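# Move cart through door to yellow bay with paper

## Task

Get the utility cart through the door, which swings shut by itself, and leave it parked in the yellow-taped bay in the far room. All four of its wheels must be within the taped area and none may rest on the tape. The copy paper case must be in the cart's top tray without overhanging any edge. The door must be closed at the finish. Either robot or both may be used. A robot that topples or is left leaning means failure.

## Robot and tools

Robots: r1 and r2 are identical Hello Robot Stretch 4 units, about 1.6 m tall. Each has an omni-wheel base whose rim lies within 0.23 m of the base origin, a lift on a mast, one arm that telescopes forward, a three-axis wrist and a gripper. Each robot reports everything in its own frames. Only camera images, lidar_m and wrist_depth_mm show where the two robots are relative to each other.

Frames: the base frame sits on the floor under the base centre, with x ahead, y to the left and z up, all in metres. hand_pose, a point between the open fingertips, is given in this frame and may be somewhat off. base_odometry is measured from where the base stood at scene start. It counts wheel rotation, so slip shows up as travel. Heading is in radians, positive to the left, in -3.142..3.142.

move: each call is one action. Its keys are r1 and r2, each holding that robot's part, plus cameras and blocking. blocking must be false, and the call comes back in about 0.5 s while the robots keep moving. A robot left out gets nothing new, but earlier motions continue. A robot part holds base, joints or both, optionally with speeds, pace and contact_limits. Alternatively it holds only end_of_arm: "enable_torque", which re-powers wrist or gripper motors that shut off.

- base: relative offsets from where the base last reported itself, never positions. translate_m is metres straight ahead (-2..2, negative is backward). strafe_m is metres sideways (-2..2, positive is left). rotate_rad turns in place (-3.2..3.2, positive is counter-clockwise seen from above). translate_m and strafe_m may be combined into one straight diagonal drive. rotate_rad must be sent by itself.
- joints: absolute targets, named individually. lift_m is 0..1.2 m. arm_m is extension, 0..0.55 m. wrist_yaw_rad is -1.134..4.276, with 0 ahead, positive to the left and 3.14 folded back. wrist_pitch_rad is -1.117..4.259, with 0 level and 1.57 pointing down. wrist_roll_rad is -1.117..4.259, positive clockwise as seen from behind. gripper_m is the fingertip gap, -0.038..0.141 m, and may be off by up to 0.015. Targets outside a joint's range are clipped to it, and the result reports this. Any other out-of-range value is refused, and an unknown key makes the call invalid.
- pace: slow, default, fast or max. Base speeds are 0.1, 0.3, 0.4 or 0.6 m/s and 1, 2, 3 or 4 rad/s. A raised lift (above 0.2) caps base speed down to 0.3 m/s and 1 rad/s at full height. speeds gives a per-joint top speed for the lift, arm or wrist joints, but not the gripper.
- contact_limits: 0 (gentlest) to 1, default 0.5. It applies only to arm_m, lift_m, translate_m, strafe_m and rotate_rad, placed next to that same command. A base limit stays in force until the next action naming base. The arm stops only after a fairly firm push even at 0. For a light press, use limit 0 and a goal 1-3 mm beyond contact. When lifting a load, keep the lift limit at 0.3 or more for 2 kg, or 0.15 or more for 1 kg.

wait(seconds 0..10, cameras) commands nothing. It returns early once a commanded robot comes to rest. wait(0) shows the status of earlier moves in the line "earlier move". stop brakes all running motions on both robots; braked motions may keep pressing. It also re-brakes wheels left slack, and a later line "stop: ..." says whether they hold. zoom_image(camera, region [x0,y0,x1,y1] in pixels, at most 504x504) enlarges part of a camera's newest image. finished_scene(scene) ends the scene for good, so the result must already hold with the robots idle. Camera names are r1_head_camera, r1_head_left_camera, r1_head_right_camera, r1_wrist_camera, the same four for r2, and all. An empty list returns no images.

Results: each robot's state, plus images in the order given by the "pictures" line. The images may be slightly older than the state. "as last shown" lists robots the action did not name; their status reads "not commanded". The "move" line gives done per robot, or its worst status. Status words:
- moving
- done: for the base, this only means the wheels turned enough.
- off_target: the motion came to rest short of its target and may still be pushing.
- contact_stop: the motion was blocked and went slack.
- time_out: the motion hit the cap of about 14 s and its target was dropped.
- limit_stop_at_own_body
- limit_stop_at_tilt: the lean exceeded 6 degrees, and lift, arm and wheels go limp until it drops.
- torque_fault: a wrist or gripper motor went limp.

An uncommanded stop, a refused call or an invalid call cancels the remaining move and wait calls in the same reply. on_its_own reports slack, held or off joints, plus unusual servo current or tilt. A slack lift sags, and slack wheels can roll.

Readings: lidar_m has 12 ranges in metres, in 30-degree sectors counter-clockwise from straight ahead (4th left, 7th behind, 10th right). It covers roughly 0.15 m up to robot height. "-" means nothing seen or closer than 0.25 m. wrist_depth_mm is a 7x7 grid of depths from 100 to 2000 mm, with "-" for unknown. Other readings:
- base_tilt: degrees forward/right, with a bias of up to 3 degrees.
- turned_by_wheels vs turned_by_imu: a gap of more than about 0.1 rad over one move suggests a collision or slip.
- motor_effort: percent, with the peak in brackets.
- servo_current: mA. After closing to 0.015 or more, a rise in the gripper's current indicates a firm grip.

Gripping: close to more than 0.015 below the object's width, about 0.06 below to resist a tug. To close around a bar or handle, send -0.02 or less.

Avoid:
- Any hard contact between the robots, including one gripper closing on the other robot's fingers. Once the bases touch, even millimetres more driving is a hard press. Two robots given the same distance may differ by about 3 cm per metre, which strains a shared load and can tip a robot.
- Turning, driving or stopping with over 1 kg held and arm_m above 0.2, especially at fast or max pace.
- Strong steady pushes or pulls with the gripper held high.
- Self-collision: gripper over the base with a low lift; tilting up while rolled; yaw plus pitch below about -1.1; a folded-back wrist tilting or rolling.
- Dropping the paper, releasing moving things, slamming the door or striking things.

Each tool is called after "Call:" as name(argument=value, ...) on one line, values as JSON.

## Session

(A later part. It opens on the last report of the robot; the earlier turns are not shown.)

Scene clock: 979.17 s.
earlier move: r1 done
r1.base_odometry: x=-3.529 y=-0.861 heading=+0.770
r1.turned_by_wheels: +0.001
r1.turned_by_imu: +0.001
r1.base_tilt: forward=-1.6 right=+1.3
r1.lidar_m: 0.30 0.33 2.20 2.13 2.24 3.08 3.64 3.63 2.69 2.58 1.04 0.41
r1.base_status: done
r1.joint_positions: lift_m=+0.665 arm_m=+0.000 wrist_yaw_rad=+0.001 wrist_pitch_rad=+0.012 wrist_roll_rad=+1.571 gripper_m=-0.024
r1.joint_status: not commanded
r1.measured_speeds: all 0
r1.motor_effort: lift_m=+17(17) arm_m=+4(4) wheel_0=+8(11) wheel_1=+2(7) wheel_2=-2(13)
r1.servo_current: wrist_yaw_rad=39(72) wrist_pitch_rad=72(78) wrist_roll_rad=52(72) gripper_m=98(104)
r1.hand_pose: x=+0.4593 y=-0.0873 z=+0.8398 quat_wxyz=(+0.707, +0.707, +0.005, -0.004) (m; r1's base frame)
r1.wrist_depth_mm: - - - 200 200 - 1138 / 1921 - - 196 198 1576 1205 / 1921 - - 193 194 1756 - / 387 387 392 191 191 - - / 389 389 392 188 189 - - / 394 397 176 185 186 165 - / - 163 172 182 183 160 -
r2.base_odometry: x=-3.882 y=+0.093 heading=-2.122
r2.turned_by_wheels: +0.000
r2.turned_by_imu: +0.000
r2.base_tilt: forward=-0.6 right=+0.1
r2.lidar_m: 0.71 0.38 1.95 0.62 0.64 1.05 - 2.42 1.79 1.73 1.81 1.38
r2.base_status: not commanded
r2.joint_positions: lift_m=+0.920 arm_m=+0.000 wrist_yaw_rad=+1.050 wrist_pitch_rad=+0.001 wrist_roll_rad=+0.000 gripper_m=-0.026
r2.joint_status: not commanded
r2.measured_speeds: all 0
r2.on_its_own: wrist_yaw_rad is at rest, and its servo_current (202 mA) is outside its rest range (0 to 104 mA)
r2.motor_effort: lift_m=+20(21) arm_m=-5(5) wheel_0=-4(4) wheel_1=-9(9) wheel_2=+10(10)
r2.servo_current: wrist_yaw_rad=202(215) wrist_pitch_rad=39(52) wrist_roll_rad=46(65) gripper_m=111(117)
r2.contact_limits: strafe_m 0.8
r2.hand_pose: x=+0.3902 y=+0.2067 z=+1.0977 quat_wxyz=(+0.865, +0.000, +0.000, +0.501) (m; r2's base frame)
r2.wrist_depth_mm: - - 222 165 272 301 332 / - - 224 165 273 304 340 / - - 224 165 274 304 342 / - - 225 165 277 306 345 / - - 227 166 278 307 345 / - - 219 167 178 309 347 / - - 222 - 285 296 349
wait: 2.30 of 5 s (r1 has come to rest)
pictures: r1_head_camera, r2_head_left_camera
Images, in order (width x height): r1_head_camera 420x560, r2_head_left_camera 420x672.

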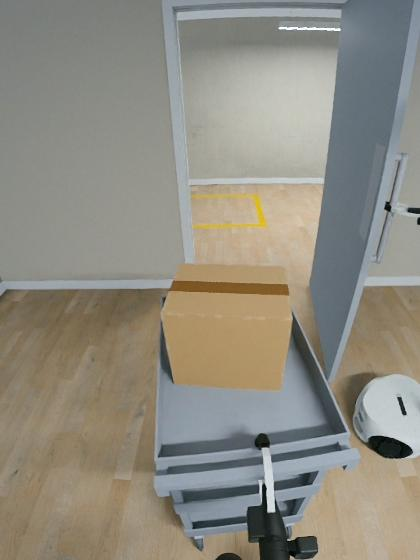

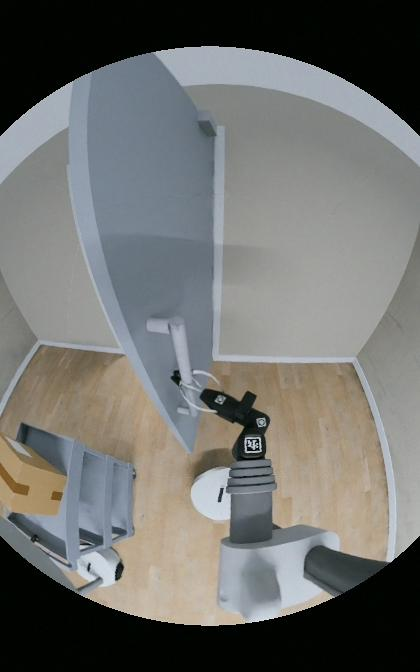

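Call:
move(r1={"base":{"strafe_m":0.09},"pace":"slow"}, blocking=false, cameras=[])

Call:
wait(seconds=5, cameras=[])

Call:
move(r1={"base":{"translate_m":0.2,"strafe_m":-0.06},"pace":"slow"}, blocking=false, cameras=[])

Call:
wait(seconds=5, cameras=["r1_head_camera","r2_head_left_camera"])

Scene clock: 997.10 s.
move: r1 moving
r1.base_odometry: x=-3.539 y=-0.850 heading=+0.770
r1.turned_by_wheels: +0.000
r1.turned_by_imu: -0.001
r1.base_tilt: forward=-1.6 right=+1.3
r1.lidar_m: 0.34 0.33 2.21 2.11 2.22 3.09 3.63 3.66 2.72 2.62 1.04 0.41
r1.base_status: strafe_m moving
r1.joint_positions: lift_m=+0.665 arm_m=+0.000 wrist_yaw_rad=+0.001 wrist_pitch_rad=+0.012 wrist_roll_rad=+1.571 gripper_m=-0.024
r1.joint_status: not commanded
r1.measured_speeds: translate_m=+0.000 strafe_m=+0.056 rotate_rad=+0.001 lift_m=+0.000 arm_m=+0.000 wrist_yaw_rad=+0.000 wrist_pitch_rad=+0.000 wrist_roll_rad=+0.000
r1.motor_effort: lift_m=+17(17) arm_m=+2(4) wheel_0=-8(9) wheel_1=+3(7) wheel_2=+0(1)
r1.servo_current: wrist_yaw_rad=39(65) wrist_pitch_rad=72(78) wrist_roll_rad=52(65) gripper_m=91(98)
r1.hand_pose: x=+0.4593 y=-0.0873 z=+0.8398 quat_wxyz=(+0.707, +0.707, +0.005, -0.004) (m; r1's base frame)
r1.wrist_depth_mm: - - - 203 205 - 1078 / 1863 - - 200 200 1537 1205 / 1983 - - 196 197 1708 - / 382 387 392 191 193 - - / 389 389 392 188 189 - - / 392 394 175 185 186 166 - / - 158 172 183 183 160 -
r2.base_odometry: x=-3.882 y=+0.093 heading=-2.122
r2.turned_by_wheels: +0.000
r2.turned_by_imu: +0.000
r2.base_tilt: forward=-0.6 right=+0.0
r2.lidar_m: 0.69 0.39 1.92 0.63 0.63 1.08 - 2.39 1.80 1.73 1.82 1.39
r2.base_status: not commanded
r2.joint_positions: lift_m=+0.920 arm_m=+0.000 wrist_yaw_rad=+1.050 wrist_pitch_rad=+0.001 wrist_roll_rad=+0.000 gripper_m=-0.026
r2.joint_status: not commanded
r2.measured_speeds: all 0
r2.motor_effort: lift_m=+20(21) arm_m=-4(5) wheel_0=-4(4) wheel_1=-9(9) wheel_2=+9(10)
r2.servo_current: wrist_yaw_rad=202(215) wrist_pitch_rad=39(39) wrist_roll_rad=52(59) gripper_m=117(117)
r2.contact_limits: strafe_m 0.8
r2.hand_pose: x=+0.3902 y=+0.2067 z=+1.0977 quat_wxyz=(+0.865, +0.000, +0.000, +0.501) (m; r2's base frame)
r2.wrist_depth_mm: - - 223 165 273 303 330 / - - 223 165 274 304 338 / - - 223 165 276 303 342 / - - 224 165 276 307 343 / - - 227 166 279 309 345 / - - 219 167 177 309 349 / - - 221 - 286 296 351
pictures: none
No camera images: "cameras" was empty.

Scene clock: 998.67 s.
earlier move: r1 done
r1.base_odometry: x=-3.592 y=-0.796 heading=+0.770
r1.turned_by_wheels: +0.000
r1.turned_by_imu: +0.000
r1.base_tilt: forward=-1.6 right=+1.3
r1.lidar_m: 0.34 0.34 2.13 2.04 2.15 2.98 3.65 3.73 2.79 2.68 1.09 0.39
r1.base_status: done
r1.joint_positions: lift_m=+0.665 arm_m=+0.000 wrist_yaw_rad=-0.004 wrist_pitch_rad=+0.012 wrist_roll_rad=+1.570 gripper_m=-0.024
r1.joint_status: not commanded
r1.measured_speeds: all 0
r1.motor_effort: lift_m=+17(17) arm_m=-3(4) wheel_0=-7(13) wheel_1=+0(7) wheel_2=-2(3)
r1.servo_current: wrist_yaw_rad=78(78) wrist_pitch_rad=65(78) wrist_roll_rad=72(72) gripper_m=91(104)
r1.hand_pose: x=+0.4589 y=-0.0885 z=+0.8398 quat_wxyz=(+0.707, +0.707, +0.003, -0.006) (m; r1's base frame)
r1.wrist_depth_mm: - - - 192 193 - 1160 / - - - 190 191 1537 - / 1863 - - 189 190 - - / 382 387 384 187 189 - - / 1921 394 394 185 187 - - / 397 402 175 184 186 161 - / - 163 173 183 183 157 -
r2.base_odometry: x=-3.882 y=+0.093 heading=-2.122
r2.turned_by_wheels: +0.000
r2.turned_by_imu: +0.000
r2.base_tilt: forward=-0.6 right=+0.0
r2.lidar_m: 0.75 0.38 1.94 0.64 0.69 1.15 - 2.39 1.79 1.72 1.80 1.36
r2.base_status: not commanded
r2.joint_positions: lift_m=+0.920 arm_m=+0.000 wrist_yaw_rad=+1.050 wrist_pitch_rad=+0.001 wrist_roll_rad=+0.000 gripper_m=-0.026
r2.joint_status: not commanded
r2.measured_speeds: all 0
r2.on_its_own: wrist_yaw_rad is at rest, and its servo_current (208 mA) is outside its rest range (0 to 104 mA)
r2.motor_effort: lift_m=+20(21) arm_m=-4(5) wheel_0=-4(4) wheel_1=-9(9) wheel_2=+10(10)
r2.servo_current: wrist_yaw_rad=208(215) wrist_pitch_rad=33(46) wrist_roll_rad=46(59) gripper_m=111(117)
r2.contact_limits: strafe_m 0.8
r2.hand_pose: x=+0.3902 y=+0.2067 z=+1.0977 quat_wxyz=(+0.865, +0.000, +0.000, +0.501) (m; r2's base frame)
r2.wrist_depth_mm: - - 223 164 273 301 334 / - - 223 166 274 304 340 / - - 224 164 276 304 340 / - - 224 165 277 306 343 / - - 226 166 278 307 343 / - - 218 167 177 310 347 / - - 222 - 286 296 349
wait: 1.57 of 5 s (r1 has come to rest)
pictures: none
No camera images: "cameras" was empty.

Scene clock: 999.17 s.
move: r1 moving
r1.base_odometry: x=-3.580 y=-0.790 heading=+0.769
r1.turned_by_wheels: +0.000
r1.turned_by_imu: +0.000
r1.base_tilt: forward=-1.6 right=+1.3
r1.lidar_m: 0.34 0.36 2.12 2.03 2.14 2.96 3.64 3.74 2.76 2.69 1.09 0.40
r1.base_status: translate_m moving; strafe_m moving
r1.joint_positions: lift_m=+0.665 arm_m=+0.000 wrist_yaw_rad=-0.004 wrist_pitch_rad=+0.012 wrist_roll_rad=+1.570 gripper_m=-0.024
r1.joint_status: not commanded
r1.measured_speeds: translate_m=+0.050 strafe_m=-0.015 rotate_rad=+0.003 lift_m=+0.000 arm_m=+0.000 wrist_yaw_rad=+0.000 wrist_pitch_rad=+0.000 wrist_roll_rad=+0.000
r1.motor_effort: lift_m=+17(17) arm_m=+3(4) wheel_0=+3(7) wheel_1=+3(4) wheel_2=-10(13)
r1.servo_current: wrist_yaw_rad=59(78) wrist_pitch_rad=72(72) wrist_roll_rad=52(72) gripper_m=91(98)
r1.hand_pose: x=+0.4589 y=-0.0887 z=+0.8398 quat_wxyz=(+0.707, +0.707, +0.003, -0.006) (m; r1's base frame)
r1.wrist_depth_mm: - - - 193 195 - 1078 / 1983 - - 190 193 1618 - / 1983 - - 190 191 - - / 382 382 387 189 189 - - / 1921 392 - 186 187 - - / 399 402 - 184 185 163 - / - 158 123 183 183 156 -
r2.base_odometry: x=-3.882 y=+0.093 heading=-2.122
r2.turned_by_wheels: +0.000
r2.turned_by_imu: +0.000
r2.base_tilt: forward=-0.6 right=+0.0
r2.lidar_m: 0.75 0.37 1.95 0.64 0.67 1.15 - 2.42 1.78 1.72 1.82 1.36
r2.base_status: not commanded
r2.joint_positions: lift_m=+0.920 arm_m=+0.000 wrist_yaw_rad=+1.050 wrist_pitch_rad=+0.001 wrist_roll_rad=+0.000 gripper_m=-0.026
r2.joint_status: not commanded
r2.measured_speeds: all 0
r2.motor_effort: lift_m=+20(21) arm_m=-4(5) wheel_0=-4(4) wheel_1=-9(9) wheel_2=+10(10)
r2.servo_current: wrist_yaw_rad=202(208) wrist_pitch_rad=39(46) wrist_roll_rad=46(59) gripper_m=111(111)
r2.contact_limits: strafe_m 0.8
r2.hand_pose: x=+0.3902 y=+0.2067 z=+1.0977 quat_wxyz=(+0.865, +0.000, +0.000, +0.501) (m; r2's base frame)
r2.wrist_depth_mm: - - 222 164 273 303 334 / - - 223 165 274 306 340 / - - 224 165 276 306 342 / - - 224 166 277 306 343 / - - 226 166 278 307 343 / - - 219 167 178 309 347 / - - 222 - 285 296 351
pictures: none
No camera images: "cameras" was empty.

Scene clock: 1002.00 s.
earlier move: r1 done
r1.base_odometry: x=-3.407 y=-0.700 heading=+0.771
r1.turned_by_wheels: +0.001
r1.turned_by_imu: +0.002
r1.base_tilt: forward=-1.6 right=+1.3
r1.lidar_m: 0.33 0.29 2.18 2.09 2.20 3.04 3.85 3.67 2.74 2.64 0.91 0.40
r1.base_status: done
r1.joint_positions: lift_m=+0.665 arm_m=+0.000 wrist_yaw_rad=+0.005 wrist_pitch_rad=+0.012 wrist_roll_rad=+1.570 gripper_m=-0.024
r1.joint_status: not commanded
r1.measured_speeds: all 0
r1.motor_effort: lift_m=+17(17) arm_m=+4(4) wheel_0=+9(12) wheel_1=+5(7) wheel_2=+0(13)
r1.servo_current: wrist_yaw_rad=46(78) wrist_pitch_rad=65(78) wrist_roll_rad=39(78) gripper_m=98(104)
r1.hand_pose: x=+0.4597 y=-0.0860 z=+0.8398 quat_wxyz=(+0.707, +0.707, +0.006, -0.003) (m; r1's base frame)
r1.wrist_depth_mm: - - - 216 227 251 1060 / - - - 209 211 1618 1138 / - - - 204 205 1756 - / 1708 - - 198 198 - - / 1756 389 392 192 193 - - / 389 392 176 187 186 165 - / - 158 172 182 180 156 -
r2.base_odometry: x=-3.882 y=+0.093 heading=-2.122
r2.turned_by_wheels: +0.000
r2.turned_by_imu: +0.000
r2.base_tilt: forward=-0.6 right=+0.0
r2.lidar_m: 0.70 0.38 0.73 0.66 0.65 1.05 - 2.42 1.79 1.73 1.82 1.38
r2.base_status: not commanded
r2.joint_positions: lift_m=+0.920 arm_m=+0.000 wrist_yaw_rad=+1.050 wrist_pitch_rad=+0.001 wrist_roll_rad=+0.000 gripper_m=-0.026
r2.joint_status: not commanded
r2.measured_speeds: all 0
r2.on_its_own: wrist_yaw_rad is at rest, and its servo_current (195 mA) is outside its rest range (0 to 104 mA)
r2.motor_effort: lift_m=+21(21) arm_m=-4(5) wheel_0=-4(4) wheel_1=-9(9) wheel_2=+10(10)
r2.servo_current: wrist_yaw_rad=195(215) wrist_pitch_rad=39(52) wrist_roll_rad=46(65) gripper_m=104(124)
r2.contact_limits: strafe_m 0.8
r2.hand_pose: x=+0.3902 y=+0.2067 z=+1.0977 quat_wxyz=(+0.865, +0.000, +0.000, +0.501) (m; r2's base frame)
r2.wrist_depth_mm: - - 223 164 273 303 332 / - - 223 166 273 303 340 / - - 224 165 276 304 342 / - - 225 165 277 306 343 / 732 - 227 166 278 307 345 / 707 - 218 167 178 309 349 / 615 122 222 - 286 296 351
wait: 2.83 of 5 s (r1 has come to rest)
pictures: r1_head_camera, r2_head_left_camera
Images, in order (width x height): r1_head_camera 420x560, r2_head_left_camera 420x672.

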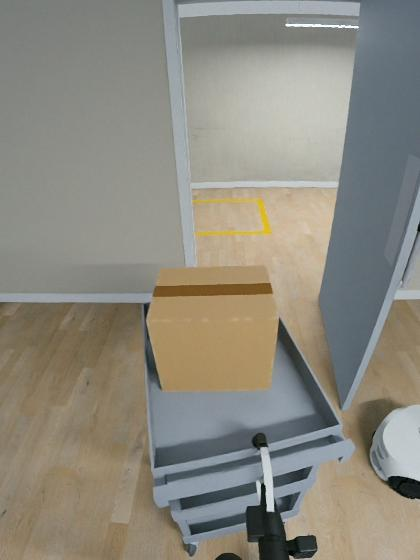

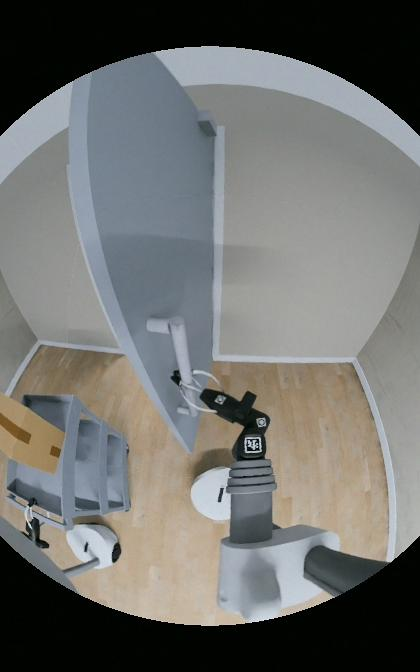

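Call:
move(r1={"joints":{"gripper_m":0.06}}, blocking=false, cameras=[])

Call:
wait(seconds=3, cameras=[])

Call:
move(r1={"base":{"rotate_rad":0.12},"pace":"slow"}, blocking=false, cameras=[])

Call:
wait(seconds=3, cameras=["r1_head_camera","r1_wrist_camera"])

Scene clock: 1011.07 s.
move: r1 moving
r1.base_odometry: x=-3.407 y=-0.700 heading=+0.771
r1.turned_by_wheels: +0.000
r1.turned_by_imu: +0.000
r1.base_tilt: forward=-1.6 right=+1.3
r1.lidar_m: 0.32 0.31 2.18 2.10 2.18 3.03 3.85 3.70 2.73 2.64 0.92 0.41
r1.base_status: not commanded
r1.joint_positions: lift_m=+0.665 arm_m=+0.000 wrist_yaw_rad=+0.005 wrist_pitch_rad=+0.012 wrist_roll_rad=+1.570 gripper_m=+0.001
r1.joint_status: gripper_m moving
r1.measured_speeds: translate_m=+0.000 strafe_m=+0.000 rotate_rad=+0.000 lift_m=+0.000 arm_m=+0.000 wrist_yaw_rad=+0.000 wrist_pitch_rad=+0.000 wrist_roll_rad=+0.001
r1.motor_effort: lift_m=+17(17) arm_m=+4(4) wheel_0=+9(10) wheel_1=+5(5) wheel_2=-1(1)
r1.servo_current: wrist_yaw_rad=46(78) wrist_pitch_rad=72(72) wrist_roll_rad=52(65) gripper_m=52(98)
r1.hand_pose: x=+0.4597 y=-0.0860 z=+0.8398 quat_wxyz=(+0.707, +0.707, +0.006, -0.003) (m; r1's base frame)
r1.wrist_depth_mm: - - - 222 226 252 1060 / - - - 215 217 1618 1160 / 1808 - - 208 211 1708 - / 1756 - - 202 202 - - / 1756 394 392 195 196 - - / 392 392 178 189 190 166 - / - 150 176 186 186 159 -
r2.base_odometry: x=-3.882 y=+0.093 heading=-2.122
r2.turned_by_wheels: +0.000
r2.turned_by_imu: +0.000
r2.base_tilt: forward=-0.6 right=+0.0
r2.lidar_m: 0.74 0.37 0.76 0.65 0.66 1.02 - 2.36 1.80 1.72 1.80 1.37
r2.base_status: not commanded
r2.joint_positions: lift_m=+0.920 arm_m=+0.000 wrist_yaw_rad=+1.050 wrist_pitch_rad=+0.001 wrist_roll_rad=+0.000 gripper_m=-0.026
r2.joint_status: not commanded
r2.measured_speeds: all 0
r2.motor_effort: lift_m=+20(21) arm_m=-5(5) wheel_0=-3(4) wheel_1=-9(9) wheel_2=+10(10)
r2.servo_current: wrist_yaw_rad=195(215) wrist_pitch_rad=39(46) wrist_roll_rad=46(59) gripper_m=111(117)
r2.contact_limits: strafe_m 0.8
r2.hand_pose: x=+0.3902 y=+0.2067 z=+1.0977 quat_wxyz=(+0.865, +0.000, +0.000, +0.501) (m; r2's base frame)
r2.wrist_depth_mm: - - 222 164 273 303 334 / - - 223 166 273 303 340 / - - 224 165 274 303 342 / - - 225 165 277 306 342 / 732 - 225 166 278 309 345 / 683 - 218 166 178 309 347 / 615 122 222 - 285 296 351
pictures: none
No camera images: "cameras" was empty.

Scene clock: 1012.17 s.
earlier move: r1 done
r1.base_odometry: x=-3.407 y=-0.700 heading=+0.770
r1.turned_by_wheels: +0.000
r1.turned_by_imu: -0.001
r1.base_tilt: forward=-1.6 right=+1.3
r1.lidar_m: 0.33 0.34 2.18 2.09 2.20 3.03 3.85 3.72 2.74 2.64 0.92 0.43
r1.base_status: not commanded
r1.joint_positions: lift_m=+0.665 arm_m=+0.000 wrist_yaw_rad=+0.004 wrist_pitch_rad=+0.012 wrist_roll_rad=+1.570 gripper_m=+0.060
r1.joint_status: all done
r1.measured_speeds: all 0
r1.motor_effort: lift_m=+17(17) arm_m=+4(4) wheel_0=+5(10) wheel_1=+4(5) wheel_2=-1(1)
r1.servo_current: wrist_yaw_rad=59(78) wrist_pitch_rad=65(78) wrist_roll_rad=52(65) gripper_m=46(98)
r1.hand_pose: x=+0.4596 y=-0.0862 z=+0.8398 quat_wxyz=(+0.707, +0.707, +0.006, -0.003) (m; r1's base frame)
r1.wrist_depth_mm: - - - 252 264 268 271 / - - - 244 - 1576 1138 / - - - 234 - 1708 - / 1808 - - 226 230 - - / 1808 410 421 219 220 - - / - 413 198 211 206 - - / - 415 413 205 203 139 -
r2.base_odometry: x=-3.882 y=+0.093 heading=-2.122
r2.turned_by_wheels: +0.000
r2.turned_by_imu: +0.000
r2.base_tilt: forward=-0.6 right=+0.1
r2.lidar_m: 0.74 0.36 0.75 0.64 0.63 1.01 - 2.41 1.80 1.73 1.79 1.34
r2.base_status: not commanded
r2.joint_positions: lift_m=+0.920 arm_m=+0.000 wrist_yaw_rad=+1.050 wrist_pitch_rad=+0.001 wrist_roll_rad=+0.000 gripper_m=-0.026
r2.joint_status: not commanded
r2.measured_speeds: all 0
r2.on_its_own: wrist_yaw_rad is at rest, and its servo_current (195 mA) is outside its rest range (0 to 104 mA)
r2.motor_effort: lift_m=+20(21) arm_m=-4(5) wheel_0=-4(4) wheel_1=-9(9) wheel_2=+10(10)
r2.servo_current: wrist_yaw_rad=195(221) wrist_pitch_rad=39(46) wrist_roll_rad=46(59) gripper_m=111(117)
r2.contact_limits: strafe_m 0.8
r2.hand_pose: x=+0.3902 y=+0.2067 z=+1.0977 quat_wxyz=(+0.865, +0.000, +0.000, +0.501) (m; r2's base frame)
r2.wrist_depth_mm: - - 223 164 273 303 332 / - - 223 166 274 304 340 / - - 224 165 274 304 342 / - - 225 165 277 307 342 / 699 - 226 166 278 307 345 / 647 - 218 166 178 310 351 / 621 122 221 - 287 296 351
wait: 1.10 of 3 s (r1 has come to rest)
pictures: none
No camera images: "cameras" was empty.

Scene clock: 1012.67 s.
move: r1 moving
r1.base_odometry: x=-3.407 y=-0.700 heading=+0.870
r1.turned_by_wheels: +0.100
r1.turned_by_imu: +0.100
r1.base_tilt: forward=-1.6 right=+1.3
r1.lidar_m: 0.34 0.35 2.14 2.10 2.28 3.42 3.78 3.37 2.68 2.63 0.91 0.42
r1.base_status: rotate_rad moving
r1.joint_positions: lift_m=+0.665 arm_m=+0.000 wrist_yaw_rad=-0.008 wrist_pitch_rad=+0.012 wrist_roll_rad=+1.570 gripper_m=+0.060
r1.joint_status: not commanded
r1.measured_speeds: translate_m=+0.000 strafe_m=+0.001 rotate_rad=+0.213 lift_m=+0.000 arm_m=+0.000 wrist_yaw_rad=+0.000 wrist_pitch_rad=+0.000 wrist_roll_rad=+0.000
r1.motor_effort: lift_m=+17(17) arm_m=+4(4) wheel_0=-10(10) wheel_1=-1(6) wheel_2=-9(11)
r1.servo_current: wrist_yaw_rad=46(72) wrist_pitch_rad=59(78) wrist_roll_rad=39(52) gripper_m=39(46)
r1.hand_pose: x=+0.4585 y=-0.0898 z=+0.8398 quat_wxyz=(+0.707, +0.707, +0.001, -0.007) (m; r1's base frame)
r1.wrist_depth_mm: - - - 245 258 264 276 / - - - 236 241 1661 1160 / 1756 - - 230 234 1756 - / 1708 - - 223 224 - - / 1756 415 415 216 219 - - / - 415 198 211 204 166 - / - 415 186 204 205 - -
r2.base_odometry: x=-3.882 y=+0.093 heading=-2.122
r2.turned_by_wheels: +0.000
r2.turned_by_imu: +0.000
r2.base_tilt: forward=-0.6 right=+0.0
r2.lidar_m: 0.71 0.38 0.77 0.65 0.68 1.03 - 2.41 1.79 1.71 1.79 1.36
r2.base_status: not commanded
r2.joint_positions: lift_m=+0.920 arm_m=+0.000 wrist_yaw_rad=+1.050 wrist_pitch_rad=+0.001 wrist_roll_rad=+0.000 gripper_m=-0.026
r2.joint_status: not commanded
r2.measured_speeds: all 0
r2.motor_effort: lift_m=+20(21) arm_m=-5(5) wheel_0=-3(4) wheel_1=-9(9) wheel_2=+10(10)
r2.servo_current: wrist_yaw_rad=195(202) wrist_pitch_rad=39(46) wrist_roll_rad=52(52) gripper_m=111(117)
r2.contact_limits: strafe_m 0.8
r2.hand_pose: x=+0.3902 y=+0.2067 z=+1.0977 quat_wxyz=(+0.865, +0.000, +0.000, +0.501) (m; r2's base frame)
r2.wrist_depth_mm: - - 222 164 273 303 332 / - - 223 166 274 303 342 / - - 224 165 276 304 342 / - - 225 165 277 307 342 / 691 - 226 166 278 309 343 / 647 - 218 167 178 309 347 / 627 122 222 - 286 297 351
pictures: none
No camera images: "cameras" was empty.

Scene clock: 1013.40 s.
earlier move: r1 done
r1.base_odometry: x=-3.407 y=-0.700 heading=+0.889
r1.turned_by_wheels: +0.019
r1.turned_by_imu: +0.019
r1.base_tilt: forward=-1.6 right=+1.2
r1.lidar_m: 0.38 0.38 2.13 2.10 2.28 3.53 3.77 3.33 2.66 2.63 0.91 0.44
r1.base_status: done
r1.joint_positions: lift_m=+0.665 arm_m=+0.000 wrist_yaw_rad=-0.003 wrist_pitch_rad=+0.012 wrist_roll_rad=+1.570 gripper_m=+0.060
r1.joint_status: not commanded
r1.measured_speeds: translate_m=+0.000 strafe_m=+0.000 rotate_rad=+0.000 lift_m=+0.000 arm_m=+0.000 wrist_yaw_rad=+0.002 wrist_pitch_rad=+0.000 wrist_roll_rad=+0.000
r1.motor_effort: lift_m=+17(17) arm_m=+4(4) wheel_0=-4(10) wheel_1=-3(6) wheel_2=-2(11)
r1.servo_current: wrist_yaw_rad=59(85) wrist_pitch_rad=65(78) wrist_roll_rad=52(65) gripper_m=46(46)
r1.hand_pose: x=+0.4589 y=-0.0884 z=+0.8398 quat_wxyz=(+0.707, +0.707, +0.003, -0.006) (m; r1's base frame)
r1.wrist_depth_mm: - - - 257 267 271 276 / - - - 253 - 1661 1160 / 1756 - - 247 809 1921 - / 1756 436 439 243 245 - - / 1756 436 442 238 239 - - / - 445 189 233 193 - - / - 449 452 173 - - -
r2.base_odometry: x=-3.882 y=+0.093 heading=-2.122
r2.turned_by_wheels: +0.000
r2.turned_by_imu: +0.000
r2.base_tilt: forward=-0.6 right=+0.0
r2.lidar_m: 0.74 0.38 0.78 0.67 0.68 1.03 - 2.42 1.78 1.72 1.81 1.36
r2.base_status: not commanded
r2.joint_positions: lift_m=+0.920 arm_m=+0.000 wrist_yaw_rad=+1.050 wrist_pitch_rad=+0.001 wrist_roll_rad=+0.000 gripper_m=-0.026
r2.joint_status: not commanded
r2.measured_speeds: all 0
r2.on_its_own: wrist_yaw_rad is at rest, and its servo_current (195 mA) is outside its rest range (0 to 104 mA)
r2.motor_effort: lift_m=+20(21) arm_m=-4(5) wheel_0=-4(4) wheel_1=-9(9) wheel_2=+10(10)
r2.servo_current: wrist_yaw_rad=195(215) wrist_pitch_rad=39(46) wrist_roll_rad=46(59) gripper_m=111(117)
r2.contact_limits: strafe_m 0.8
r2.hand_pose: x=+0.3902 y=+0.2067 z=+1.0977 quat_wxyz=(+0.865, +0.000, +0.000, +0.501) (m; r2's base frame)
r2.wrist_depth_mm: - - 223 164 273 303 332 / - - 223 166 273 303 340 / - - 224 165 274 304 340 / - - 225 165 277 304 342 / 668 - 226 166 278 307 343 / 668 1042 218 167 178 310 347 / 640 - 221 - 287 296 351
wait: 0.73 of 3 s (r1 has come to rest)
pictures: r1_head_camera, r1_wrist_camera
Images, in order (width x height): r1_head_camera 420x560, r1_wrist_camera 616x392.

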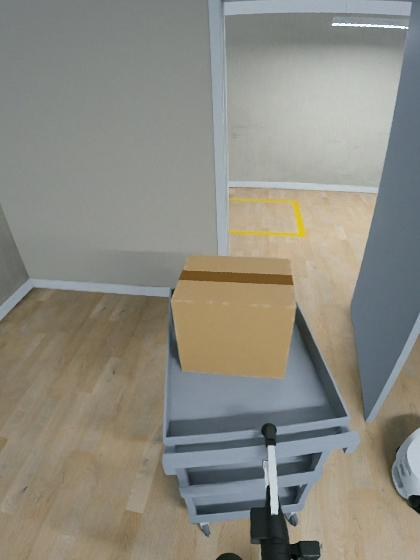

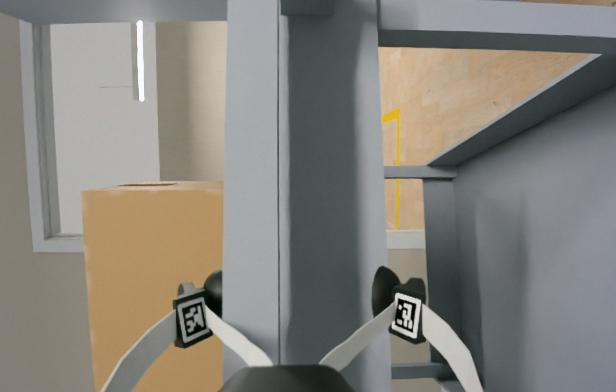

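Call:
move(r1={"joints":{"gripper_m":0.11},"base":{"translate_m":-0.03},"pace":"slow"}, blocking=false, cameras=[])

Call:
wait(seconds=3, cameras=[])

Call:
move(r1={"base":{"rotate_rad":0.09},"pace":"slow"}, blocking=false, cameras=[])

Call:
wait(seconds=3, cameras=["r1_head_camera","r1_wrist_camera"])

Scene clock: 1029.23 s.
move: r1 moving
r1.base_odometry: x=-3.414 y=-0.710 heading=+0.889
r1.turned_by_wheels: +0.000
r1.turned_by_imu: +0.000
r1.base_tilt: forward=-1.6 right=+1.3
r1.lidar_m: 0.38 0.41 2.14 2.10 2.30 3.54 3.76 3.33 2.67 2.63 0.93 0.45
r1.base_status: translate_m moving
r1.joint_positions: lift_m=+0.665 arm_m=+0.000 wrist_yaw_rad=-0.003 wrist_pitch_rad=+0.007 wrist_roll_rad=+1.570 gripper_m=+0.070
r1.joint_status: gripper_m moving
r1.measured_speeds: translate_m=-0.047 strafe_m=+0.000 rotate_rad=+0.001 lift_m=+0.000 arm_m=+0.000 wrist_yaw_rad=+0.001 wrist_pitch_rad=-0.013 wrist_roll_rad=+0.000
r1.motor_effort: lift_m=+17(17) arm_m=+4(4) wheel_0=-3(5) wheel_1=-5(6) wheel_2=+5(5)
r1.servo_current: wrist_yaw_rad=59(59) wrist_pitch_rad=52(72) wrist_roll_rad=46(59) gripper_m=39(59)
r1.hand_pose: x=+0.4590 y=-0.0882 z=+0.8413 quat_wxyz=(+0.707, +0.707, +0.002, -0.003) (m; r1's base frame)
r1.wrist_depth_mm: 1708 - - - 277 279 281 / 1756 - - 263 - 1708 1229 / - - - 259 262 1808 - / 1808 452 452 253 255 - - / 1756 452 455 248 250 - - / - 462 188 243 190 - - / - 172 466 142 240 - -
r2.base_odometry: x=-3.882 y=+0.093 heading=-2.122
r2.turned_by_wheels: +0.000
r2.turned_by_imu: +0.000
r2.base_tilt: forward=-0.6 right=+0.1
r2.lidar_m: 0.73 0.36 0.77 0.67 0.67 1.00 - 2.43 1.81 1.73 1.79 1.36
r2.base_status: not commanded
r2.joint_positions: lift_m=+0.920 arm_m=+0.000 wrist_yaw_rad=+1.050 wrist_pitch_rad=+0.001 wrist_roll_rad=+0.000 gripper_m=-0.026
r2.joint_status: not commanded
r2.measured_speeds: all 0
r2.motor_effort: lift_m=+21(21) arm_m=-5(5) wheel_0=-3(4) wheel_1=-9(9) wheel_2=+10(10)
r2.servo_current: wrist_yaw_rad=202(208) wrist_pitch_rad=46(46) wrist_roll_rad=46(59) gripper_m=111(117)
r2.contact_limits: strafe_m 0.8
r2.hand_pose: x=+0.3902 y=+0.2067 z=+1.0977 quat_wxyz=(+0.865, +0.000, +0.000, +0.501) (m; r2's base frame)
r2.wrist_depth_mm: - - 222 164 273 301 332 / - - 223 165 276 303 338 / - - 224 164 274 306 342 / - - 225 165 276 306 343 / 668 - 225 166 278 307 345 / 668 1060 219 167 178 309 347 / 640 - 222 - 286 297 351
pictures: none
No camera images: "cameras" was empty.

Scene clock: 1031.07 s.
earlier move: r1 done
r1.base_odometry: x=-3.425 y=-0.723 heading=+0.889
r1.turned_by_wheels: +0.000
r1.turned_by_imu: +0.000
r1.base_tilt: forward=-1.6 right=+1.3
r1.lidar_m: 0.40 0.41 2.13 2.10 2.29 3.51 3.75 3.31 2.67 2.60 0.93 0.47
r1.base_status: done
r1.joint_positions: lift_m=+0.665 arm_m=+0.000 wrist_yaw_rad=-0.003 wrist_pitch_rad=+0.007 wrist_roll_rad=+1.570 gripper_m=+0.110
r1.joint_status: all done
r1.measured_speeds: all 0
r1.motor_effort: lift_m=+17(17) arm_m=+4(4) wheel_0=-3(5) wheel_1=-3(6) wheel_2=+2(6)
r1.servo_current: wrist_yaw_rad=46(72) wrist_pitch_rad=46(72) wrist_roll_rad=46(65) gripper_m=39(72)
r1.hand_pose: x=+0.4590 y=-0.0882 z=+0.8414 quat_wxyz=(+0.707, +0.707, +0.001, -0.003) (m; r1's base frame)
r1.wrist_depth_mm: 1708 - - - 298 298 300 / 1661 - - - - 1618 1229 / 1863 - - - - 1808 - / 1808 - 473 - 273 - - / - 473 477 - 266 - - / - 213 205 262 196 - - / - 484 488 143 - - -
r2.base_odometry: x=-3.882 y=+0.093 heading=-2.122
r2.turned_by_wheels: +0.000
r2.turned_by_imu: +0.000
r2.base_tilt: forward=-0.6 right=+0.0
r2.lidar_m: 0.73 0.39 0.79 0.66 0.68 1.02 - 2.41 1.77 1.72 1.82 1.33
r2.base_status: not commanded
r2.joint_positions: lift_m=+0.920 arm_m=+0.000 wrist_yaw_rad=+1.050 wrist_pitch_rad=+0.001 wrist_roll_rad=+0.000 gripper_m=-0.026
r2.joint_status: not commanded
r2.measured_speeds: all 0
r2.on_its_own: wrist_yaw_rad is at rest, and its servo_current (208 mA) is outside its rest range (0 to 104 mA)
r2.motor_effort: lift_m=+20(21) arm_m=-5(5) wheel_0=-4(4) wheel_1=-9(9) wheel_2=+10(10)
r2.servo_current: wrist_yaw_rad=208(208) wrist_pitch_rad=39(52) wrist_roll_rad=39(59) gripper_m=111(117)
r2.contact_limits: strafe_m 0.8
r2.hand_pose: x=+0.3902 y=+0.2067 z=+1.0977 quat_wxyz=(+0.865, +0.000, +0.000, +0.501) (m; r2's base frame)
r2.wrist_depth_mm: - - 223 164 274 304 332 / - - 224 166 274 303 340 / - - 224 165 276 304 342 / - - 225 165 276 307 343 / 668 - 227 166 279 306 345 / 668 1042 219 167 178 309 347 / 647 - 221 - 286 297 351
wait: 1.83 of 3 s (r1 has come to rest)
pictures: none
No camera images: "cameras" was empty.

Scene clock: 1031.57 s.
move: r1 moving
r1.base_odometry: x=-3.425 y=-0.723 heading=+0.974
r1.turned_by_wheels: +0.085
r1.turned_by_imu: +0.086
r1.base_tilt: forward=-1.6 right=+1.3
r1.lidar_m: 0.40 2.32 2.10 2.10 2.39 3.72 3.71 3.14 2.62 2.61 0.96 0.44
r1.base_status: rotate_rad moving
r1.joint_positions: lift_m=+0.665 arm_m=+0.000 wrist_yaw_rad=-0.003 wrist_pitch_rad=+0.007 wrist_roll_rad=+1.570 gripper_m=+0.110
r1.joint_status: not commanded
r1.measured_speeds: translate_m=+0.000 strafe_m=-0.001 rotate_rad=+0.113 lift_m=+0.000 arm_m=+0.000 wrist_yaw_rad=+0.000 wrist_pitch_rad=+0.000 wrist_roll_rad=+0.000
r1.motor_effort: lift_m=+17(17) arm_m=+4(4) wheel_0=-4(7) wheel_1=-3(7) wheel_2=-1(5)
r1.servo_current: wrist_yaw_rad=59(59) wrist_pitch_rad=46(52) wrist_roll_rad=46(65) gripper_m=39(46)
r1.hand_pose: x=+0.4590 y=-0.0882 z=+0.8414 quat_wxyz=(+0.707, +0.707, +0.001, -0.003) (m; r1's base frame)
r1.wrist_depth_mm: - - - 259 - 1661 - / 1708 - - 258 - 1756 - / - - 455 256 257 - - / 1808 462 459 254 255 - - / - 473 473 253 254 - - / - 213 192 252 198 - - / - 496 508 143 - 1808 -
r2.base_odometry: x=-3.882 y=+0.093 heading=-2.122
r2.turned_by_wheels: +0.000
r2.turned_by_imu: +0.000
r2.base_tilt: forward=-0.6 right=+0.0
r2.lidar_m: 0.73 0.39 0.78 0.67 0.67 0.99 - 2.42 1.78 1.71 1.81 1.36
r2.base_status: not commanded
r2.joint_positions: lift_m=+0.920 arm_m=+0.000 wrist_yaw_rad=+1.050 wrist_pitch_rad=+0.001 wrist_roll_rad=+0.000 gripper_m=-0.026
r2.joint_status: not commanded
r2.measured_speeds: all 0
r2.motor_effort: lift_m=+21(21) arm_m=-4(5) wheel_0=-3(4) wheel_1=-9(9) wheel_2=+10(10)
r2.servo_current: wrist_yaw_rad=195(208) wrist_pitch_rad=39(46) wrist_roll_rad=52(52) gripper_m=104(111)
r2.contact_limits: strafe_m 0.8
r2.hand_pose: x=+0.3902 y=+0.2067 z=+1.0977 quat_wxyz=(+0.865, +0.000, +0.000, +0.501) (m; r2's base frame)
r2.wrist_depth_mm: - - 223 164 272 303 334 / - - 223 166 273 301 340 / - - 224 165 274 304 340 / - - 224 166 277 306 343 / 668 - 226 166 279 309 343 / 668 1042 218 167 178 310 349 / 634 - 222 - 286 296 349
pictures: none
No camera images: "cameras" was empty.

Scene clock: 1031.97 s.
earlier move: r1 done
r1.base_odometry: x=-3.425 y=-0.723 heading=+0.979
r1.turned_by_wheels: +0.004
r1.turned_by_imu: +0.004
r1.base_tilt: forward=-1.6 right=+1.3
r1.lidar_m: 0.39 2.35 2.10 2.09 2.39 3.72 3.73 3.11 2.64 2.63 0.95 0.45
r1.base_status: done
r1.joint_positions: lift_m=+0.665 arm_m=+0.000 wrist_yaw_rad=-0.003 wrist_pitch_rad=+0.007 wrist_roll_rad=+1.570 gripper_m=+0.110
r1.joint_status: not commanded
r1.measured_speeds: all 0
r1.motor_effort: lift_m=+17(17) arm_m=+4(4) wheel_0=-3(7) wheel_1=-2(7) wheel_2=-1(5)
r1.servo_current: wrist_yaw_rad=46(59) wrist_pitch_rad=46(52) wrist_roll_rad=46(65) gripper_m=46(46)
r1.hand_pose: x=+0.4590 y=-0.0882 z=+0.8414 quat_wxyz=(+0.707, +0.707, +0.001, -0.003) (m; r1's base frame)
r1.wrist_depth_mm: - - - 251 - 1756 - / 1808 - - 251 252 1756 - / 1808 445 452 252 251 - - / 1808 462 459 250 250 - - / - 473 469 250 250 - - / - 213 190 251 198 - - / - - 500 142 251 1756 -
r2.base_odometry: x=-3.882 y=+0.093 heading=-2.122
r2.turned_by_wheels: +0.000
r2.turned_by_imu: +0.000
r2.base_tilt: forward=-0.6 right=+0.1
r2.lidar_m: 0.73 0.38 0.75 0.66 0.69 1.00 - 2.42 1.78 1.71 1.82 1.38
r2.base_status: not commanded
r2.joint_positions: lift_m=+0.920 arm_m=+0.000 wrist_yaw_rad=+1.050 wrist_pitch_rad=+0.001 wrist_roll_rad=+0.000 gripper_m=-0.026
r2.joint_status: not commanded
r2.measured_speeds: all 0
r2.on_its_own: wrist_yaw_rad is at rest, and its servo_current (208 mA) is outside its rest range (0 to 104 mA)
r2.motor_effort: lift_m=+21(21) arm_m=-5(5) wheel_0=-4(4) wheel_1=-9(9) wheel_2=+10(10)
r2.servo_current: wrist_yaw_rad=208(208) wrist_pitch_rad=39(46) wrist_roll_rad=52(52) gripper_m=111(111)
r2.contact_limits: strafe_m 0.8
r2.hand_pose: x=+0.3902 y=+0.2067 z=+1.0977 quat_wxyz=(+0.865, +0.000, +0.000, +0.501) (m; r2's base frame)
r2.wrist_depth_mm: - - 223 164 273 303 332 / - - 223 166 273 303 340 / - - 224 165 276 304 342 / - - 226 165 276 306 342 / 676 - 225 166 278 309 345 / 661 1060 218 167 178 310 345 / 647 - 222 - 286 296 349
wait: 0.40 of 3 s (r1 has come to rest)
pictures: r1_head_camera, r1_wrist_camera
Images, in order (width x height): r1_head_camera 420x560, r1_wrist_camera 616x392.

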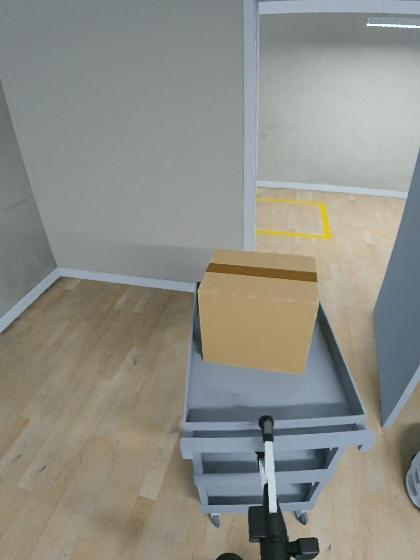

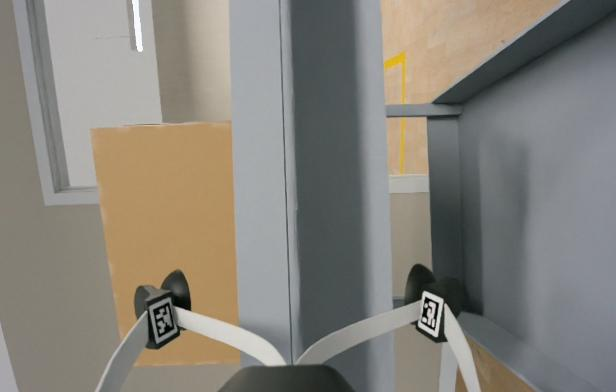

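Call:
move(r1={"base":{"translate_m":0.066,"strafe_m":-0.022},"pace":"slow"}, blocking=false, cameras=[])

Call:
wait(seconds=4, cameras=[])

Call:
move(r1={"joints":{"gripper_m":-0.03}}, blocking=false, cameras=[])

Call:
wait(seconds=3, cameras=["r1_head_camera"])

Call:
move(r1={"base":{"translate_m":-0.8},"pace":"slow"}, blocking=false, cameras=[])

Call:
wait(seconds=10, cameras=["r1_head_camera","r1_wrist_camera"])

Scene clock: 1041.50 s.
move: r1 moving
r1.base_odometry: x=-3.415 y=-0.715 heading=+0.979
r1.turned_by_wheels: +0.000
r1.turned_by_imu: +0.000
r1.base_tilt: forward=-1.6 right=+1.3
r1.lidar_m: 0.38 0.43 2.11 2.09 2.42 3.73 3.73 3.16 2.64 2.62 0.93 0.42
r1.base_status: translate_m moving; strafe_m moving
r1.joint_positions: lift_m=+0.665 arm_m=+0.000 wrist_yaw_rad=-0.003 wrist_pitch_rad=+0.007 wrist_roll_rad=+1.570 gripper_m=+0.110
r1.joint_status: not commanded
r1.measured_speeds: translate_m=+0.050 strafe_m=-0.016 rotate_rad=+0.001 lift_m=+0.000 arm_m=+0.000 wrist_yaw_rad=+0.000 wrist_pitch_rad=+0.000 wrist_roll_rad=+0.000
r1.motor_effort: lift_m=+17(17) arm_m=+4(4) wheel_0=+6(8) wheel_1=+3(5) wheel_2=-6(7)
r1.servo_current: wrist_yaw_rad=46(59) wrist_pitch_rad=46(59) wrist_roll_rad=46(65) gripper_m=39(52)
r1.hand_pose: x=+0.4590 y=-0.0882 z=+0.8414 quat_wxyz=(+0.707, +0.707, +0.001, -0.003) (m; r1's base frame)
r1.wrist_depth_mm: - - - 242 242 1808 - / - - - 241 242 1661 - / 1756 439 436 241 242 - - / 1808 449 449 242 241 - - / - 462 466 241 242 - - / - 213 190 240 202 - - / - 496 492 142 241 1808 -
r2.base_odometry: x=-3.882 y=+0.093 heading=-2.122
r2.turned_by_wheels: +0.000
r2.turned_by_imu: +0.000
r2.base_tilt: forward=-0.6 right=+0.0
r2.lidar_m: 0.69 0.36 0.75 0.66 0.68 1.03 - 2.38 1.79 1.71 1.79 1.35
r2.base_status: not commanded
r2.joint_positions: lift_m=+0.920 arm_m=+0.000 wrist_yaw_rad=+1.050 wrist_pitch_rad=+0.001 wrist_roll_rad=+0.000 gripper_m=-0.026
r2.joint_status: not commanded
r2.measured_speeds: all 0
r2.motor_effort: lift_m=+20(21) arm_m=-4(5) wheel_0=-4(4) wheel_1=-9(9) wheel_2=+10(10)
r2.servo_current: wrist_yaw_rad=195(215) wrist_pitch_rad=39(46) wrist_roll_rad=52(59) gripper_m=111(117)
r2.contact_limits: strafe_m 0.8
r2.hand_pose: x=+0.3902 y=+0.2067 z=+1.0977 quat_wxyz=(+0.865, +0.000, +0.000, +0.501) (m; r2's base frame)
r2.wrist_depth_mm: - - 223 164 273 303 332 / - - 223 166 274 304 340 / - - 224 165 274 304 342 / - - 225 165 278 306 342 / 668 - 226 166 279 309 343 / 668 1060 217 167 178 310 349 / 634 - 222 - 287 296 351
pictures: none
No camera images: "cameras" was empty.

Scene clock: 1042.90 s.
earlier move: r1 done
r1.base_odometry: x=-3.370 y=-0.681 heading=+0.979
r1.turned_by_wheels: +0.000
r1.turned_by_imu: +0.000
r1.base_tilt: forward=-1.6 right=+1.3
r1.lidar_m: 0.35 0.40 2.11 2.11 2.39 3.80 3.80 3.15 2.63 1.08 0.89 0.41
r1.base_status: done
r1.joint_positions: lift_m=+0.665 arm_m=+0.000 wrist_yaw_rad=-0.003 wrist_pitch_rad=+0.002 wrist_roll_rad=+1.570 gripper_m=+0.110
r1.joint_status: not commanded
r1.measured_speeds: all 0
r1.motor_effort: lift_m=+17(17) arm_m=+4(4) wheel_0=+4(8) wheel_1=+3(6) wheel_2=-1(7)
r1.servo_current: wrist_yaw_rad=39(65) wrist_pitch_rad=39(59) wrist_roll_rad=59(65) gripper_m=39(52)
r1.hand_pose: x=+0.4590 y=-0.0882 z=+0.8428 quat_wxyz=(+0.707, +0.707, +0.000, -0.002) (m; r1's base frame)
r1.wrist_depth_mm: - - - 210 211 1708 1205 / - - - 210 210 1756 - / 1708 - 621 208 208 - - / 1708 410 413 207 207 - - / - 418 427 206 207 - - / - 202 436 206 206 197 - / - 445 449 144 206 - -
r2.base_odometry: x=-3.882 y=+0.093 heading=-2.122
r2.turned_by_wheels: +0.000
r2.turned_by_imu: +0.000
r2.base_tilt: forward=-0.6 right=+0.0
r2.lidar_m: 0.74 0.38 0.77 0.67 0.68 1.01 - 2.40 1.78 1.72 1.81 1.39
r2.base_status: not commanded
r2.joint_positions: lift_m=+0.920 arm_m=+0.000 wrist_yaw_rad=+1.050 wrist_pitch_rad=+0.001 wrist_roll_rad=+0.000 gripper_m=-0.026
r2.joint_status: not commanded
r2.measured_speeds: all 0
r2.on_its_own: wrist_yaw_rad is at rest, and its servo_current (189 mA) is outside its rest range (0 to 104 mA)
r2.motor_effort: lift_m=+20(21) arm_m=-4(5) wheel_0=-4(4) wheel_1=-9(10) wheel_2=+10(10)
r2.servo_current: wrist_yaw_rad=189(215) wrist_pitch_rad=33(46) wrist_roll_rad=46(59) gripper_m=111(117)
r2.contact_limits: strafe_m 0.8
r2.hand_pose: x=+0.3902 y=+0.2067 z=+1.0977 quat_wxyz=(+0.865, +0.000, +0.000, +0.501) (m; r2's base frame)
r2.wrist_depth_mm: - - 222 164 273 303 330 / - - 224 166 273 303 342 / - - 224 165 273 306 342 / - - 224 166 277 307 342 / 683 - 226 166 278 307 345 / 676 1060 219 167 178 307 349 / 640 - 221 - 285 296 351
wait: 1.40 of 4 s (r1 has come to rest)
pictures: none
No camera images: "cameras" was empty.

Scene clock: 1043.40 s.
move: r1 moving
r1.base_odometry: x=-3.370 y=-0.681 heading=+0.979
r1.turned_by_wheels: +0.000
r1.turned_by_imu: +0.000
r1.base_tilt: forward=-1.6 right=+1.3
r1.lidar_m: 0.37 0.37 2.13 2.11 2.41 3.79 3.80 3.12 2.64 1.04 0.91 0.37
r1.base_status: not commanded
r1.joint_positions: lift_m=+0.665 arm_m=+0.000 wrist_yaw_rad=-0.003 wrist_pitch_rad=+0.003 wrist_roll_rad=+1.570 gripper_m=+0.095
r1.joint_status: gripper_m moving
r1.measured_speeds: translate_m=+0.000 strafe_m=+0.000 rotate_rad=+0.000 lift_m=+0.000 arm_m=+0.000 wrist_yaw_rad=+0.000 wrist_pitch_rad=+0.023 wrist_roll_rad=+0.000
r1.motor_effort: lift_m=+17(17) arm_m=+4(4) wheel_0=+4(5) wheel_1=+3(3) wheel_2=-1(2)
r1.servo_current: wrist_yaw_rad=52(72) wrist_pitch_rad=46(46) wrist_roll_rad=59(65) gripper_m=117(117)
r1.hand_pose: x=+0.4590 y=-0.0882 z=+0.8424 quat_wxyz=(+0.707, +0.707, +0.000, -0.002) (m; r1's base frame)
r1.wrist_depth_mm: - - - 210 210 1708 1229 / - - - 208 211 1756 - / 1661 - 603 209 209 - - / 1708 407 407 209 209 - - / - 418 421 206 207 - - / - 213 210 206 207 - - / - 442 449 145 206 1921 -
r2.base_odometry: x=-3.882 y=+0.093 heading=-2.122
r2.turned_by_wheels: +0.000
r2.turned_by_imu: +0.000
r2.base_tilt: forward=-0.6 right=+0.0
r2.lidar_m: 0.71 0.38 0.79 0.68 0.67 1.01 - 2.41 1.79 1.71 1.80 1.38
r2.base_status: not commanded
r2.joint_positions: lift_m=+0.920 arm_m=+0.000 wrist_yaw_rad=+1.050 wrist_pitch_rad=+0.001 wrist_roll_rad=+0.000 gripper_m=-0.026
r2.joint_status: not commanded
r2.measured_speeds: all 0
r2.motor_effort: lift_m=+20(21) arm_m=-4(5) wheel_0=-3(4) wheel_1=-9(9) wheel_2=+10(10)
r2.servo_current: wrist_yaw_rad=202(215) wrist_pitch_rad=46(46) wrist_roll_rad=46(52) gripper_m=111(111)
r2.contact_limits: strafe_m 0.8
r2.hand_pose: x=+0.3902 y=+0.2067 z=+1.0977 quat_wxyz=(+0.865, +0.000, +0.000, +0.501) (m; r2's base frame)
r2.wrist_depth_mm: - - 224 164 273 301 332 / - - 223 166 274 303 342 / - - 224 165 276 304 343 / - - 225 166 277 306 345 / 683 - 227 166 278 307 345 / 676 1042 218 167 177 309 347 / 634 - 222 - 286 294 349
pictures: none
No camera images: "cameras" was empty.

Scene clock: 1045.03 s.
earlier move: r1 done
r1.base_odometry: x=-3.370 y=-0.681 heading=+0.979
r1.turned_by_wheels: +0.000
r1.turned_by_imu: +0.000
r1.base_tilt: forward=-1.6 right=+1.3
r1.lidar_m: 0.35 0.39 2.12 2.10 2.40 3.79 3.80 3.12 2.63 1.04 0.88 0.42
r1.base_status: not commanded
r1.joint_positions: lift_m=+0.665 arm_m=+0.000 wrist_yaw_rad=-0.003 wrist_pitch_rad=+0.012 wrist_roll_rad=+1.570 gripper_m=-0.028
r1.joint_status: all done
r1.measured_speeds: all 0
r1.motor_effort: lift_m=+17(17) arm_m=-4(4) wheel_0=+2(5) wheel_1=+2(3) wheel_2=+2(2)
r1.servo_current: wrist_yaw_rad=46(72) wrist_pitch_rad=65(72) wrist_roll_rad=59(65) gripper_m=143(364)
r1.hand_pose: x=+0.4591 y=-0.0882 z=+0.8400 quat_wxyz=(+0.707, +0.707, +0.003, -0.005) (m; r1's base frame)
r1.wrist_depth_mm: - - - 203 206 1618 1205 / - - - 204 205 1708 - / 1661 410 399 202 204 - - / 404 402 407 204 204 - - / - 415 415 202 203 - - / - 427 177 202 203 165 - / - 168 449 202 203 163 -
r2.base_odometry: x=-3.882 y=+0.093 heading=-2.122
r2.turned_by_wheels: +0.000
r2.turned_by_imu: +0.000
r2.base_tilt: forward=-0.6 right=+0.0
r2.lidar_m: 0.72 0.38 0.79 0.67 0.70 0.96 - 2.40 1.79 1.71 1.82 1.36
r2.base_status: not commanded
r2.joint_positions: lift_m=+0.920 arm_m=+0.000 wrist_yaw_rad=+1.050 wrist_pitch_rad=+0.001 wrist_roll_rad=+0.000 gripper_m=-0.026
r2.joint_status: not commanded
r2.measured_speeds: all 0
r2.on_its_own: wrist_yaw_rad is at rest, and its servo_current (202 mA) is outside its rest range (0 to 104 mA)
r2.motor_effort: lift_m=+20(21) arm_m=-5(5) wheel_0=-4(4) wheel_1=-9(9) wheel_2=+10(10)
r2.servo_current: wrist_yaw_rad=202(215) wrist_pitch_rad=39(46) wrist_roll_rad=39(59) gripper_m=98(111)
r2.contact_limits: strafe_m 0.8
r2.hand_pose: x=+0.3902 y=+0.2067 z=+1.0977 quat_wxyz=(+0.865, +0.000, +0.000, +0.501) (m; r2's base frame)
r2.wrist_depth_mm: - - 222 164 274 304 330 / - - 223 166 273 303 342 / - - 224 165 274 304 342 / - - 224 166 277 306 343 / 676 - 226 166 278 309 345 / 683 1060 219 167 178 310 347 / 647 - 222 - 285 296 353
wait: 1.63 of 3 s (r1 has come to rest)
pictures: r1_head_camera
Images, in order (width x height): r1_head_camera 420x560.

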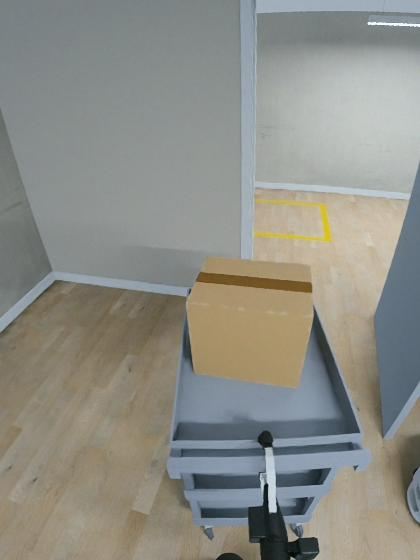

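Scene clock: 1045.53 s.
move: r1 moving
r1.base_odometry: x=-3.377 y=-0.691 heading=+0.979
r1.turned_by_wheels: +0.000
r1.turned_by_imu: +0.000
r1.base_tilt: forward=-1.6 right=+1.3
r1.lidar_m: 0.37 0.40 2.12 2.11 2.42 3.79 3.76 3.10 2.63 1.11 0.89 0.42
r1.base_status: translate_m moving
r1.joint_positions: lift_m=+0.665 arm_m=+0.000 wrist_yaw_rad=-0.003 wrist_pitch_rad=+0.012 wrist_roll_rad=+1.570 gripper_m=-0.028
r1.joint_status: not commanded
r1.measured_speeds: translate_m=-0.048 strafe_m=+0.000 rotate_rad=+0.002 lift_m=+0.000 arm_m=+0.000 wrist_yaw_rad=+0.000 wrist_pitch_rad=+0.000 wrist_roll_rad=+0.000
r1.motor_effort: lift_m=+17(17) arm_m=-4(4) wheel_0=-6(8) wheel_1=-4(5) wheel_2=+5(9)
r1.servo_current: wrist_yaw_rad=46(65) wrist_pitch_rad=72(72) wrist_roll_rad=52(65) gripper_m=137(150)
r1.hand_pose: x=+0.4591 y=-0.0882 z=+0.8400 quat_wxyz=(+0.707, +0.707, +0.003, -0.005) (m; r1's base frame)
r1.wrist_depth_mm: - - - 215 216 1661 1229 / - - - 214 215 1808 - / 1708 455 413 214 215 - - / 1756 413 415 214 215 - - / - 430 430 213 215 - - / - 439 180 213 197 161 - / - 163 459 213 169 165 -
r2.base_odometry: x=-3.882 y=+0.093 heading=-2.122
r2.turned_by_wheels: +0.000
r2.turned_by_imu: +0.000
r2.base_tilt: forward=-0.6 right=+0.0
r2.lidar_m: 0.70 0.39 0.78 0.68 0.69 0.99 - 2.43 1.78 1.73 1.78 1.37
r2.base_status: not commanded
r2.joint_positions: lift_m=+0.920 arm_m=+0.000 wrist_yaw_rad=+1.050 wrist_pitch_rad=+0.001 wrist_roll_rad=+0.000 gripper_m=-0.026
r2.joint_status: not commanded
r2.measured_speeds: all 0
r2.motor_effort: lift_m=+21(21) arm_m=-5(5) wheel_0=-4(4) wheel_1=-9(9) wheel_2=+10(10)
r2.servo_current: wrist_yaw_rad=202(208) wrist_pitch_rad=39(46) wrist_roll_rad=33(59) gripper_m=111(111)
r2.contact_limits: strafe_m 0.8
r2.hand_pose: x=+0.3902 y=+0.2067 z=+1.0977 quat_wxyz=(+0.865, +0.000, +0.000, +0.501) (m; r2's base frame)
r2.wrist_depth_mm: - - 222 164 273 301 332 / - - 223 166 274 303 340 / - - 224 165 274 303 342 / - - 225 165 277 306 342 / 676 - 227 166 278 307 343 / 676 1042 218 167 178 310 349 / 647 - 222 - 286 294 351
pictures: none
No camera images: "cameras" was empty.

Scene clock: 1054.30 s.
earlier move: r1 done
r1.base_odometry: x=-3.816 y=-1.344 heading=+0.979
r1.turned_by_wheels: +0.001
r1.turned_by_imu: +0.005
r1.base_tilt: forward=-1.6 right=+1.3
r1.lidar_m: 0.31 0.32 2.32 2.28 2.58 3.04 3.00 2.90 2.45 2.44 1.45 0.45
r1.base_status: done
r1.joint_positions: lift_m=+0.665 arm_m=+0.000 wrist_yaw_rad=+0.006 wrist_pitch_rad=-0.002 wrist_roll_rad=+1.570 gripper_m=-0.029
r1.joint_status: not commanded
r1.measured_speeds: all 0
r1.motor_effort: lift_m=+16(17) arm_m=-4(5) wheel_0=+1(12) wheel_1=-2(8) wheel_2=+7(14)
r1.servo_current: wrist_yaw_rad=59(78) wrist_pitch_rad=39(72) wrist_roll_rad=52(65) gripper_m=65(150)
r1.hand_pose: x=+0.4599 y=-0.0857 z=+0.8440 quat_wxyz=(+0.707, +0.707, +0.001, +0.003) (m; r1's base frame)
r1.wrist_depth_mm: - - - - 312 1464 1098 / - - - - 315 1576 1229 / - - - - 277 1808 - / - - - 256 259 - - / - 452 452 241 242 - - / - 442 188 189 229 - - / - 156 427 168 216 - -
r2.base_odometry: x=-3.882 y=+0.093 heading=-2.122
r2.turned_by_wheels: +0.000
r2.turned_by_imu: +0.001
r2.base_tilt: forward=-0.6 right=+0.1
r2.lidar_m: 0.73 0.37 1.93 3.04 0.95 0.98 - 2.41 1.79 1.73 1.78 1.36
r2.base_status: not commanded
r2.joint_positions: lift_m=+0.920 arm_m=+0.000 wrist_yaw_rad=+1.050 wrist_pitch_rad=+0.001 wrist_roll_rad=+0.000 gripper_m=-0.026
r2.joint_status: not commanded
r2.measured_speeds: all 0
r2.on_its_own: wrist_yaw_rad is at rest, and its servo_current (195 mA) is outside its rest range (0 to 104 mA)
r2.motor_effort: lift_m=+20(21) arm_m=-4(5) wheel_0=-4(4) wheel_1=-9(9) wheel_2=+10(10)
r2.servo_current: wrist_yaw_rad=195(215) wrist_pitch_rad=46(52) wrist_roll_rad=46(59) gripper_m=111(117)
r2.contact_limits: strafe_m 0.8
r2.hand_pose: x=+0.3902 y=+0.2067 z=+1.0977 quat_wxyz=(+0.865, +0.000, +0.000, +0.501) (m; r2's base frame)
r2.wrist_depth_mm: - - 223 164 273 304 332 / - - 223 166 274 303 342 / - - 224 165 274 306 340 / - - 225 165 277 307 343 / - - 226 166 277 307 343 / - - 218 166 178 309 345 / - - 221 - 286 296 349
wait: 8.77 of 10 s (r1 has come to rest)
pictures: r1_head_camera, r1_wrist_camera
Images, in order (width x height): r1_head_camera 420x560, r1_wrist_camera 616x392.

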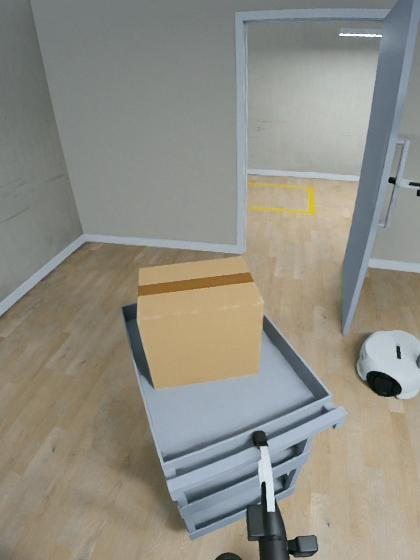

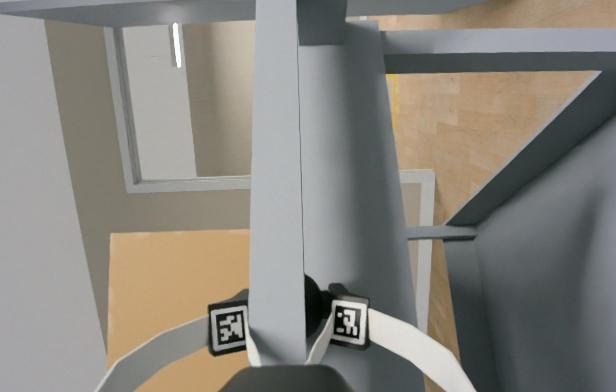

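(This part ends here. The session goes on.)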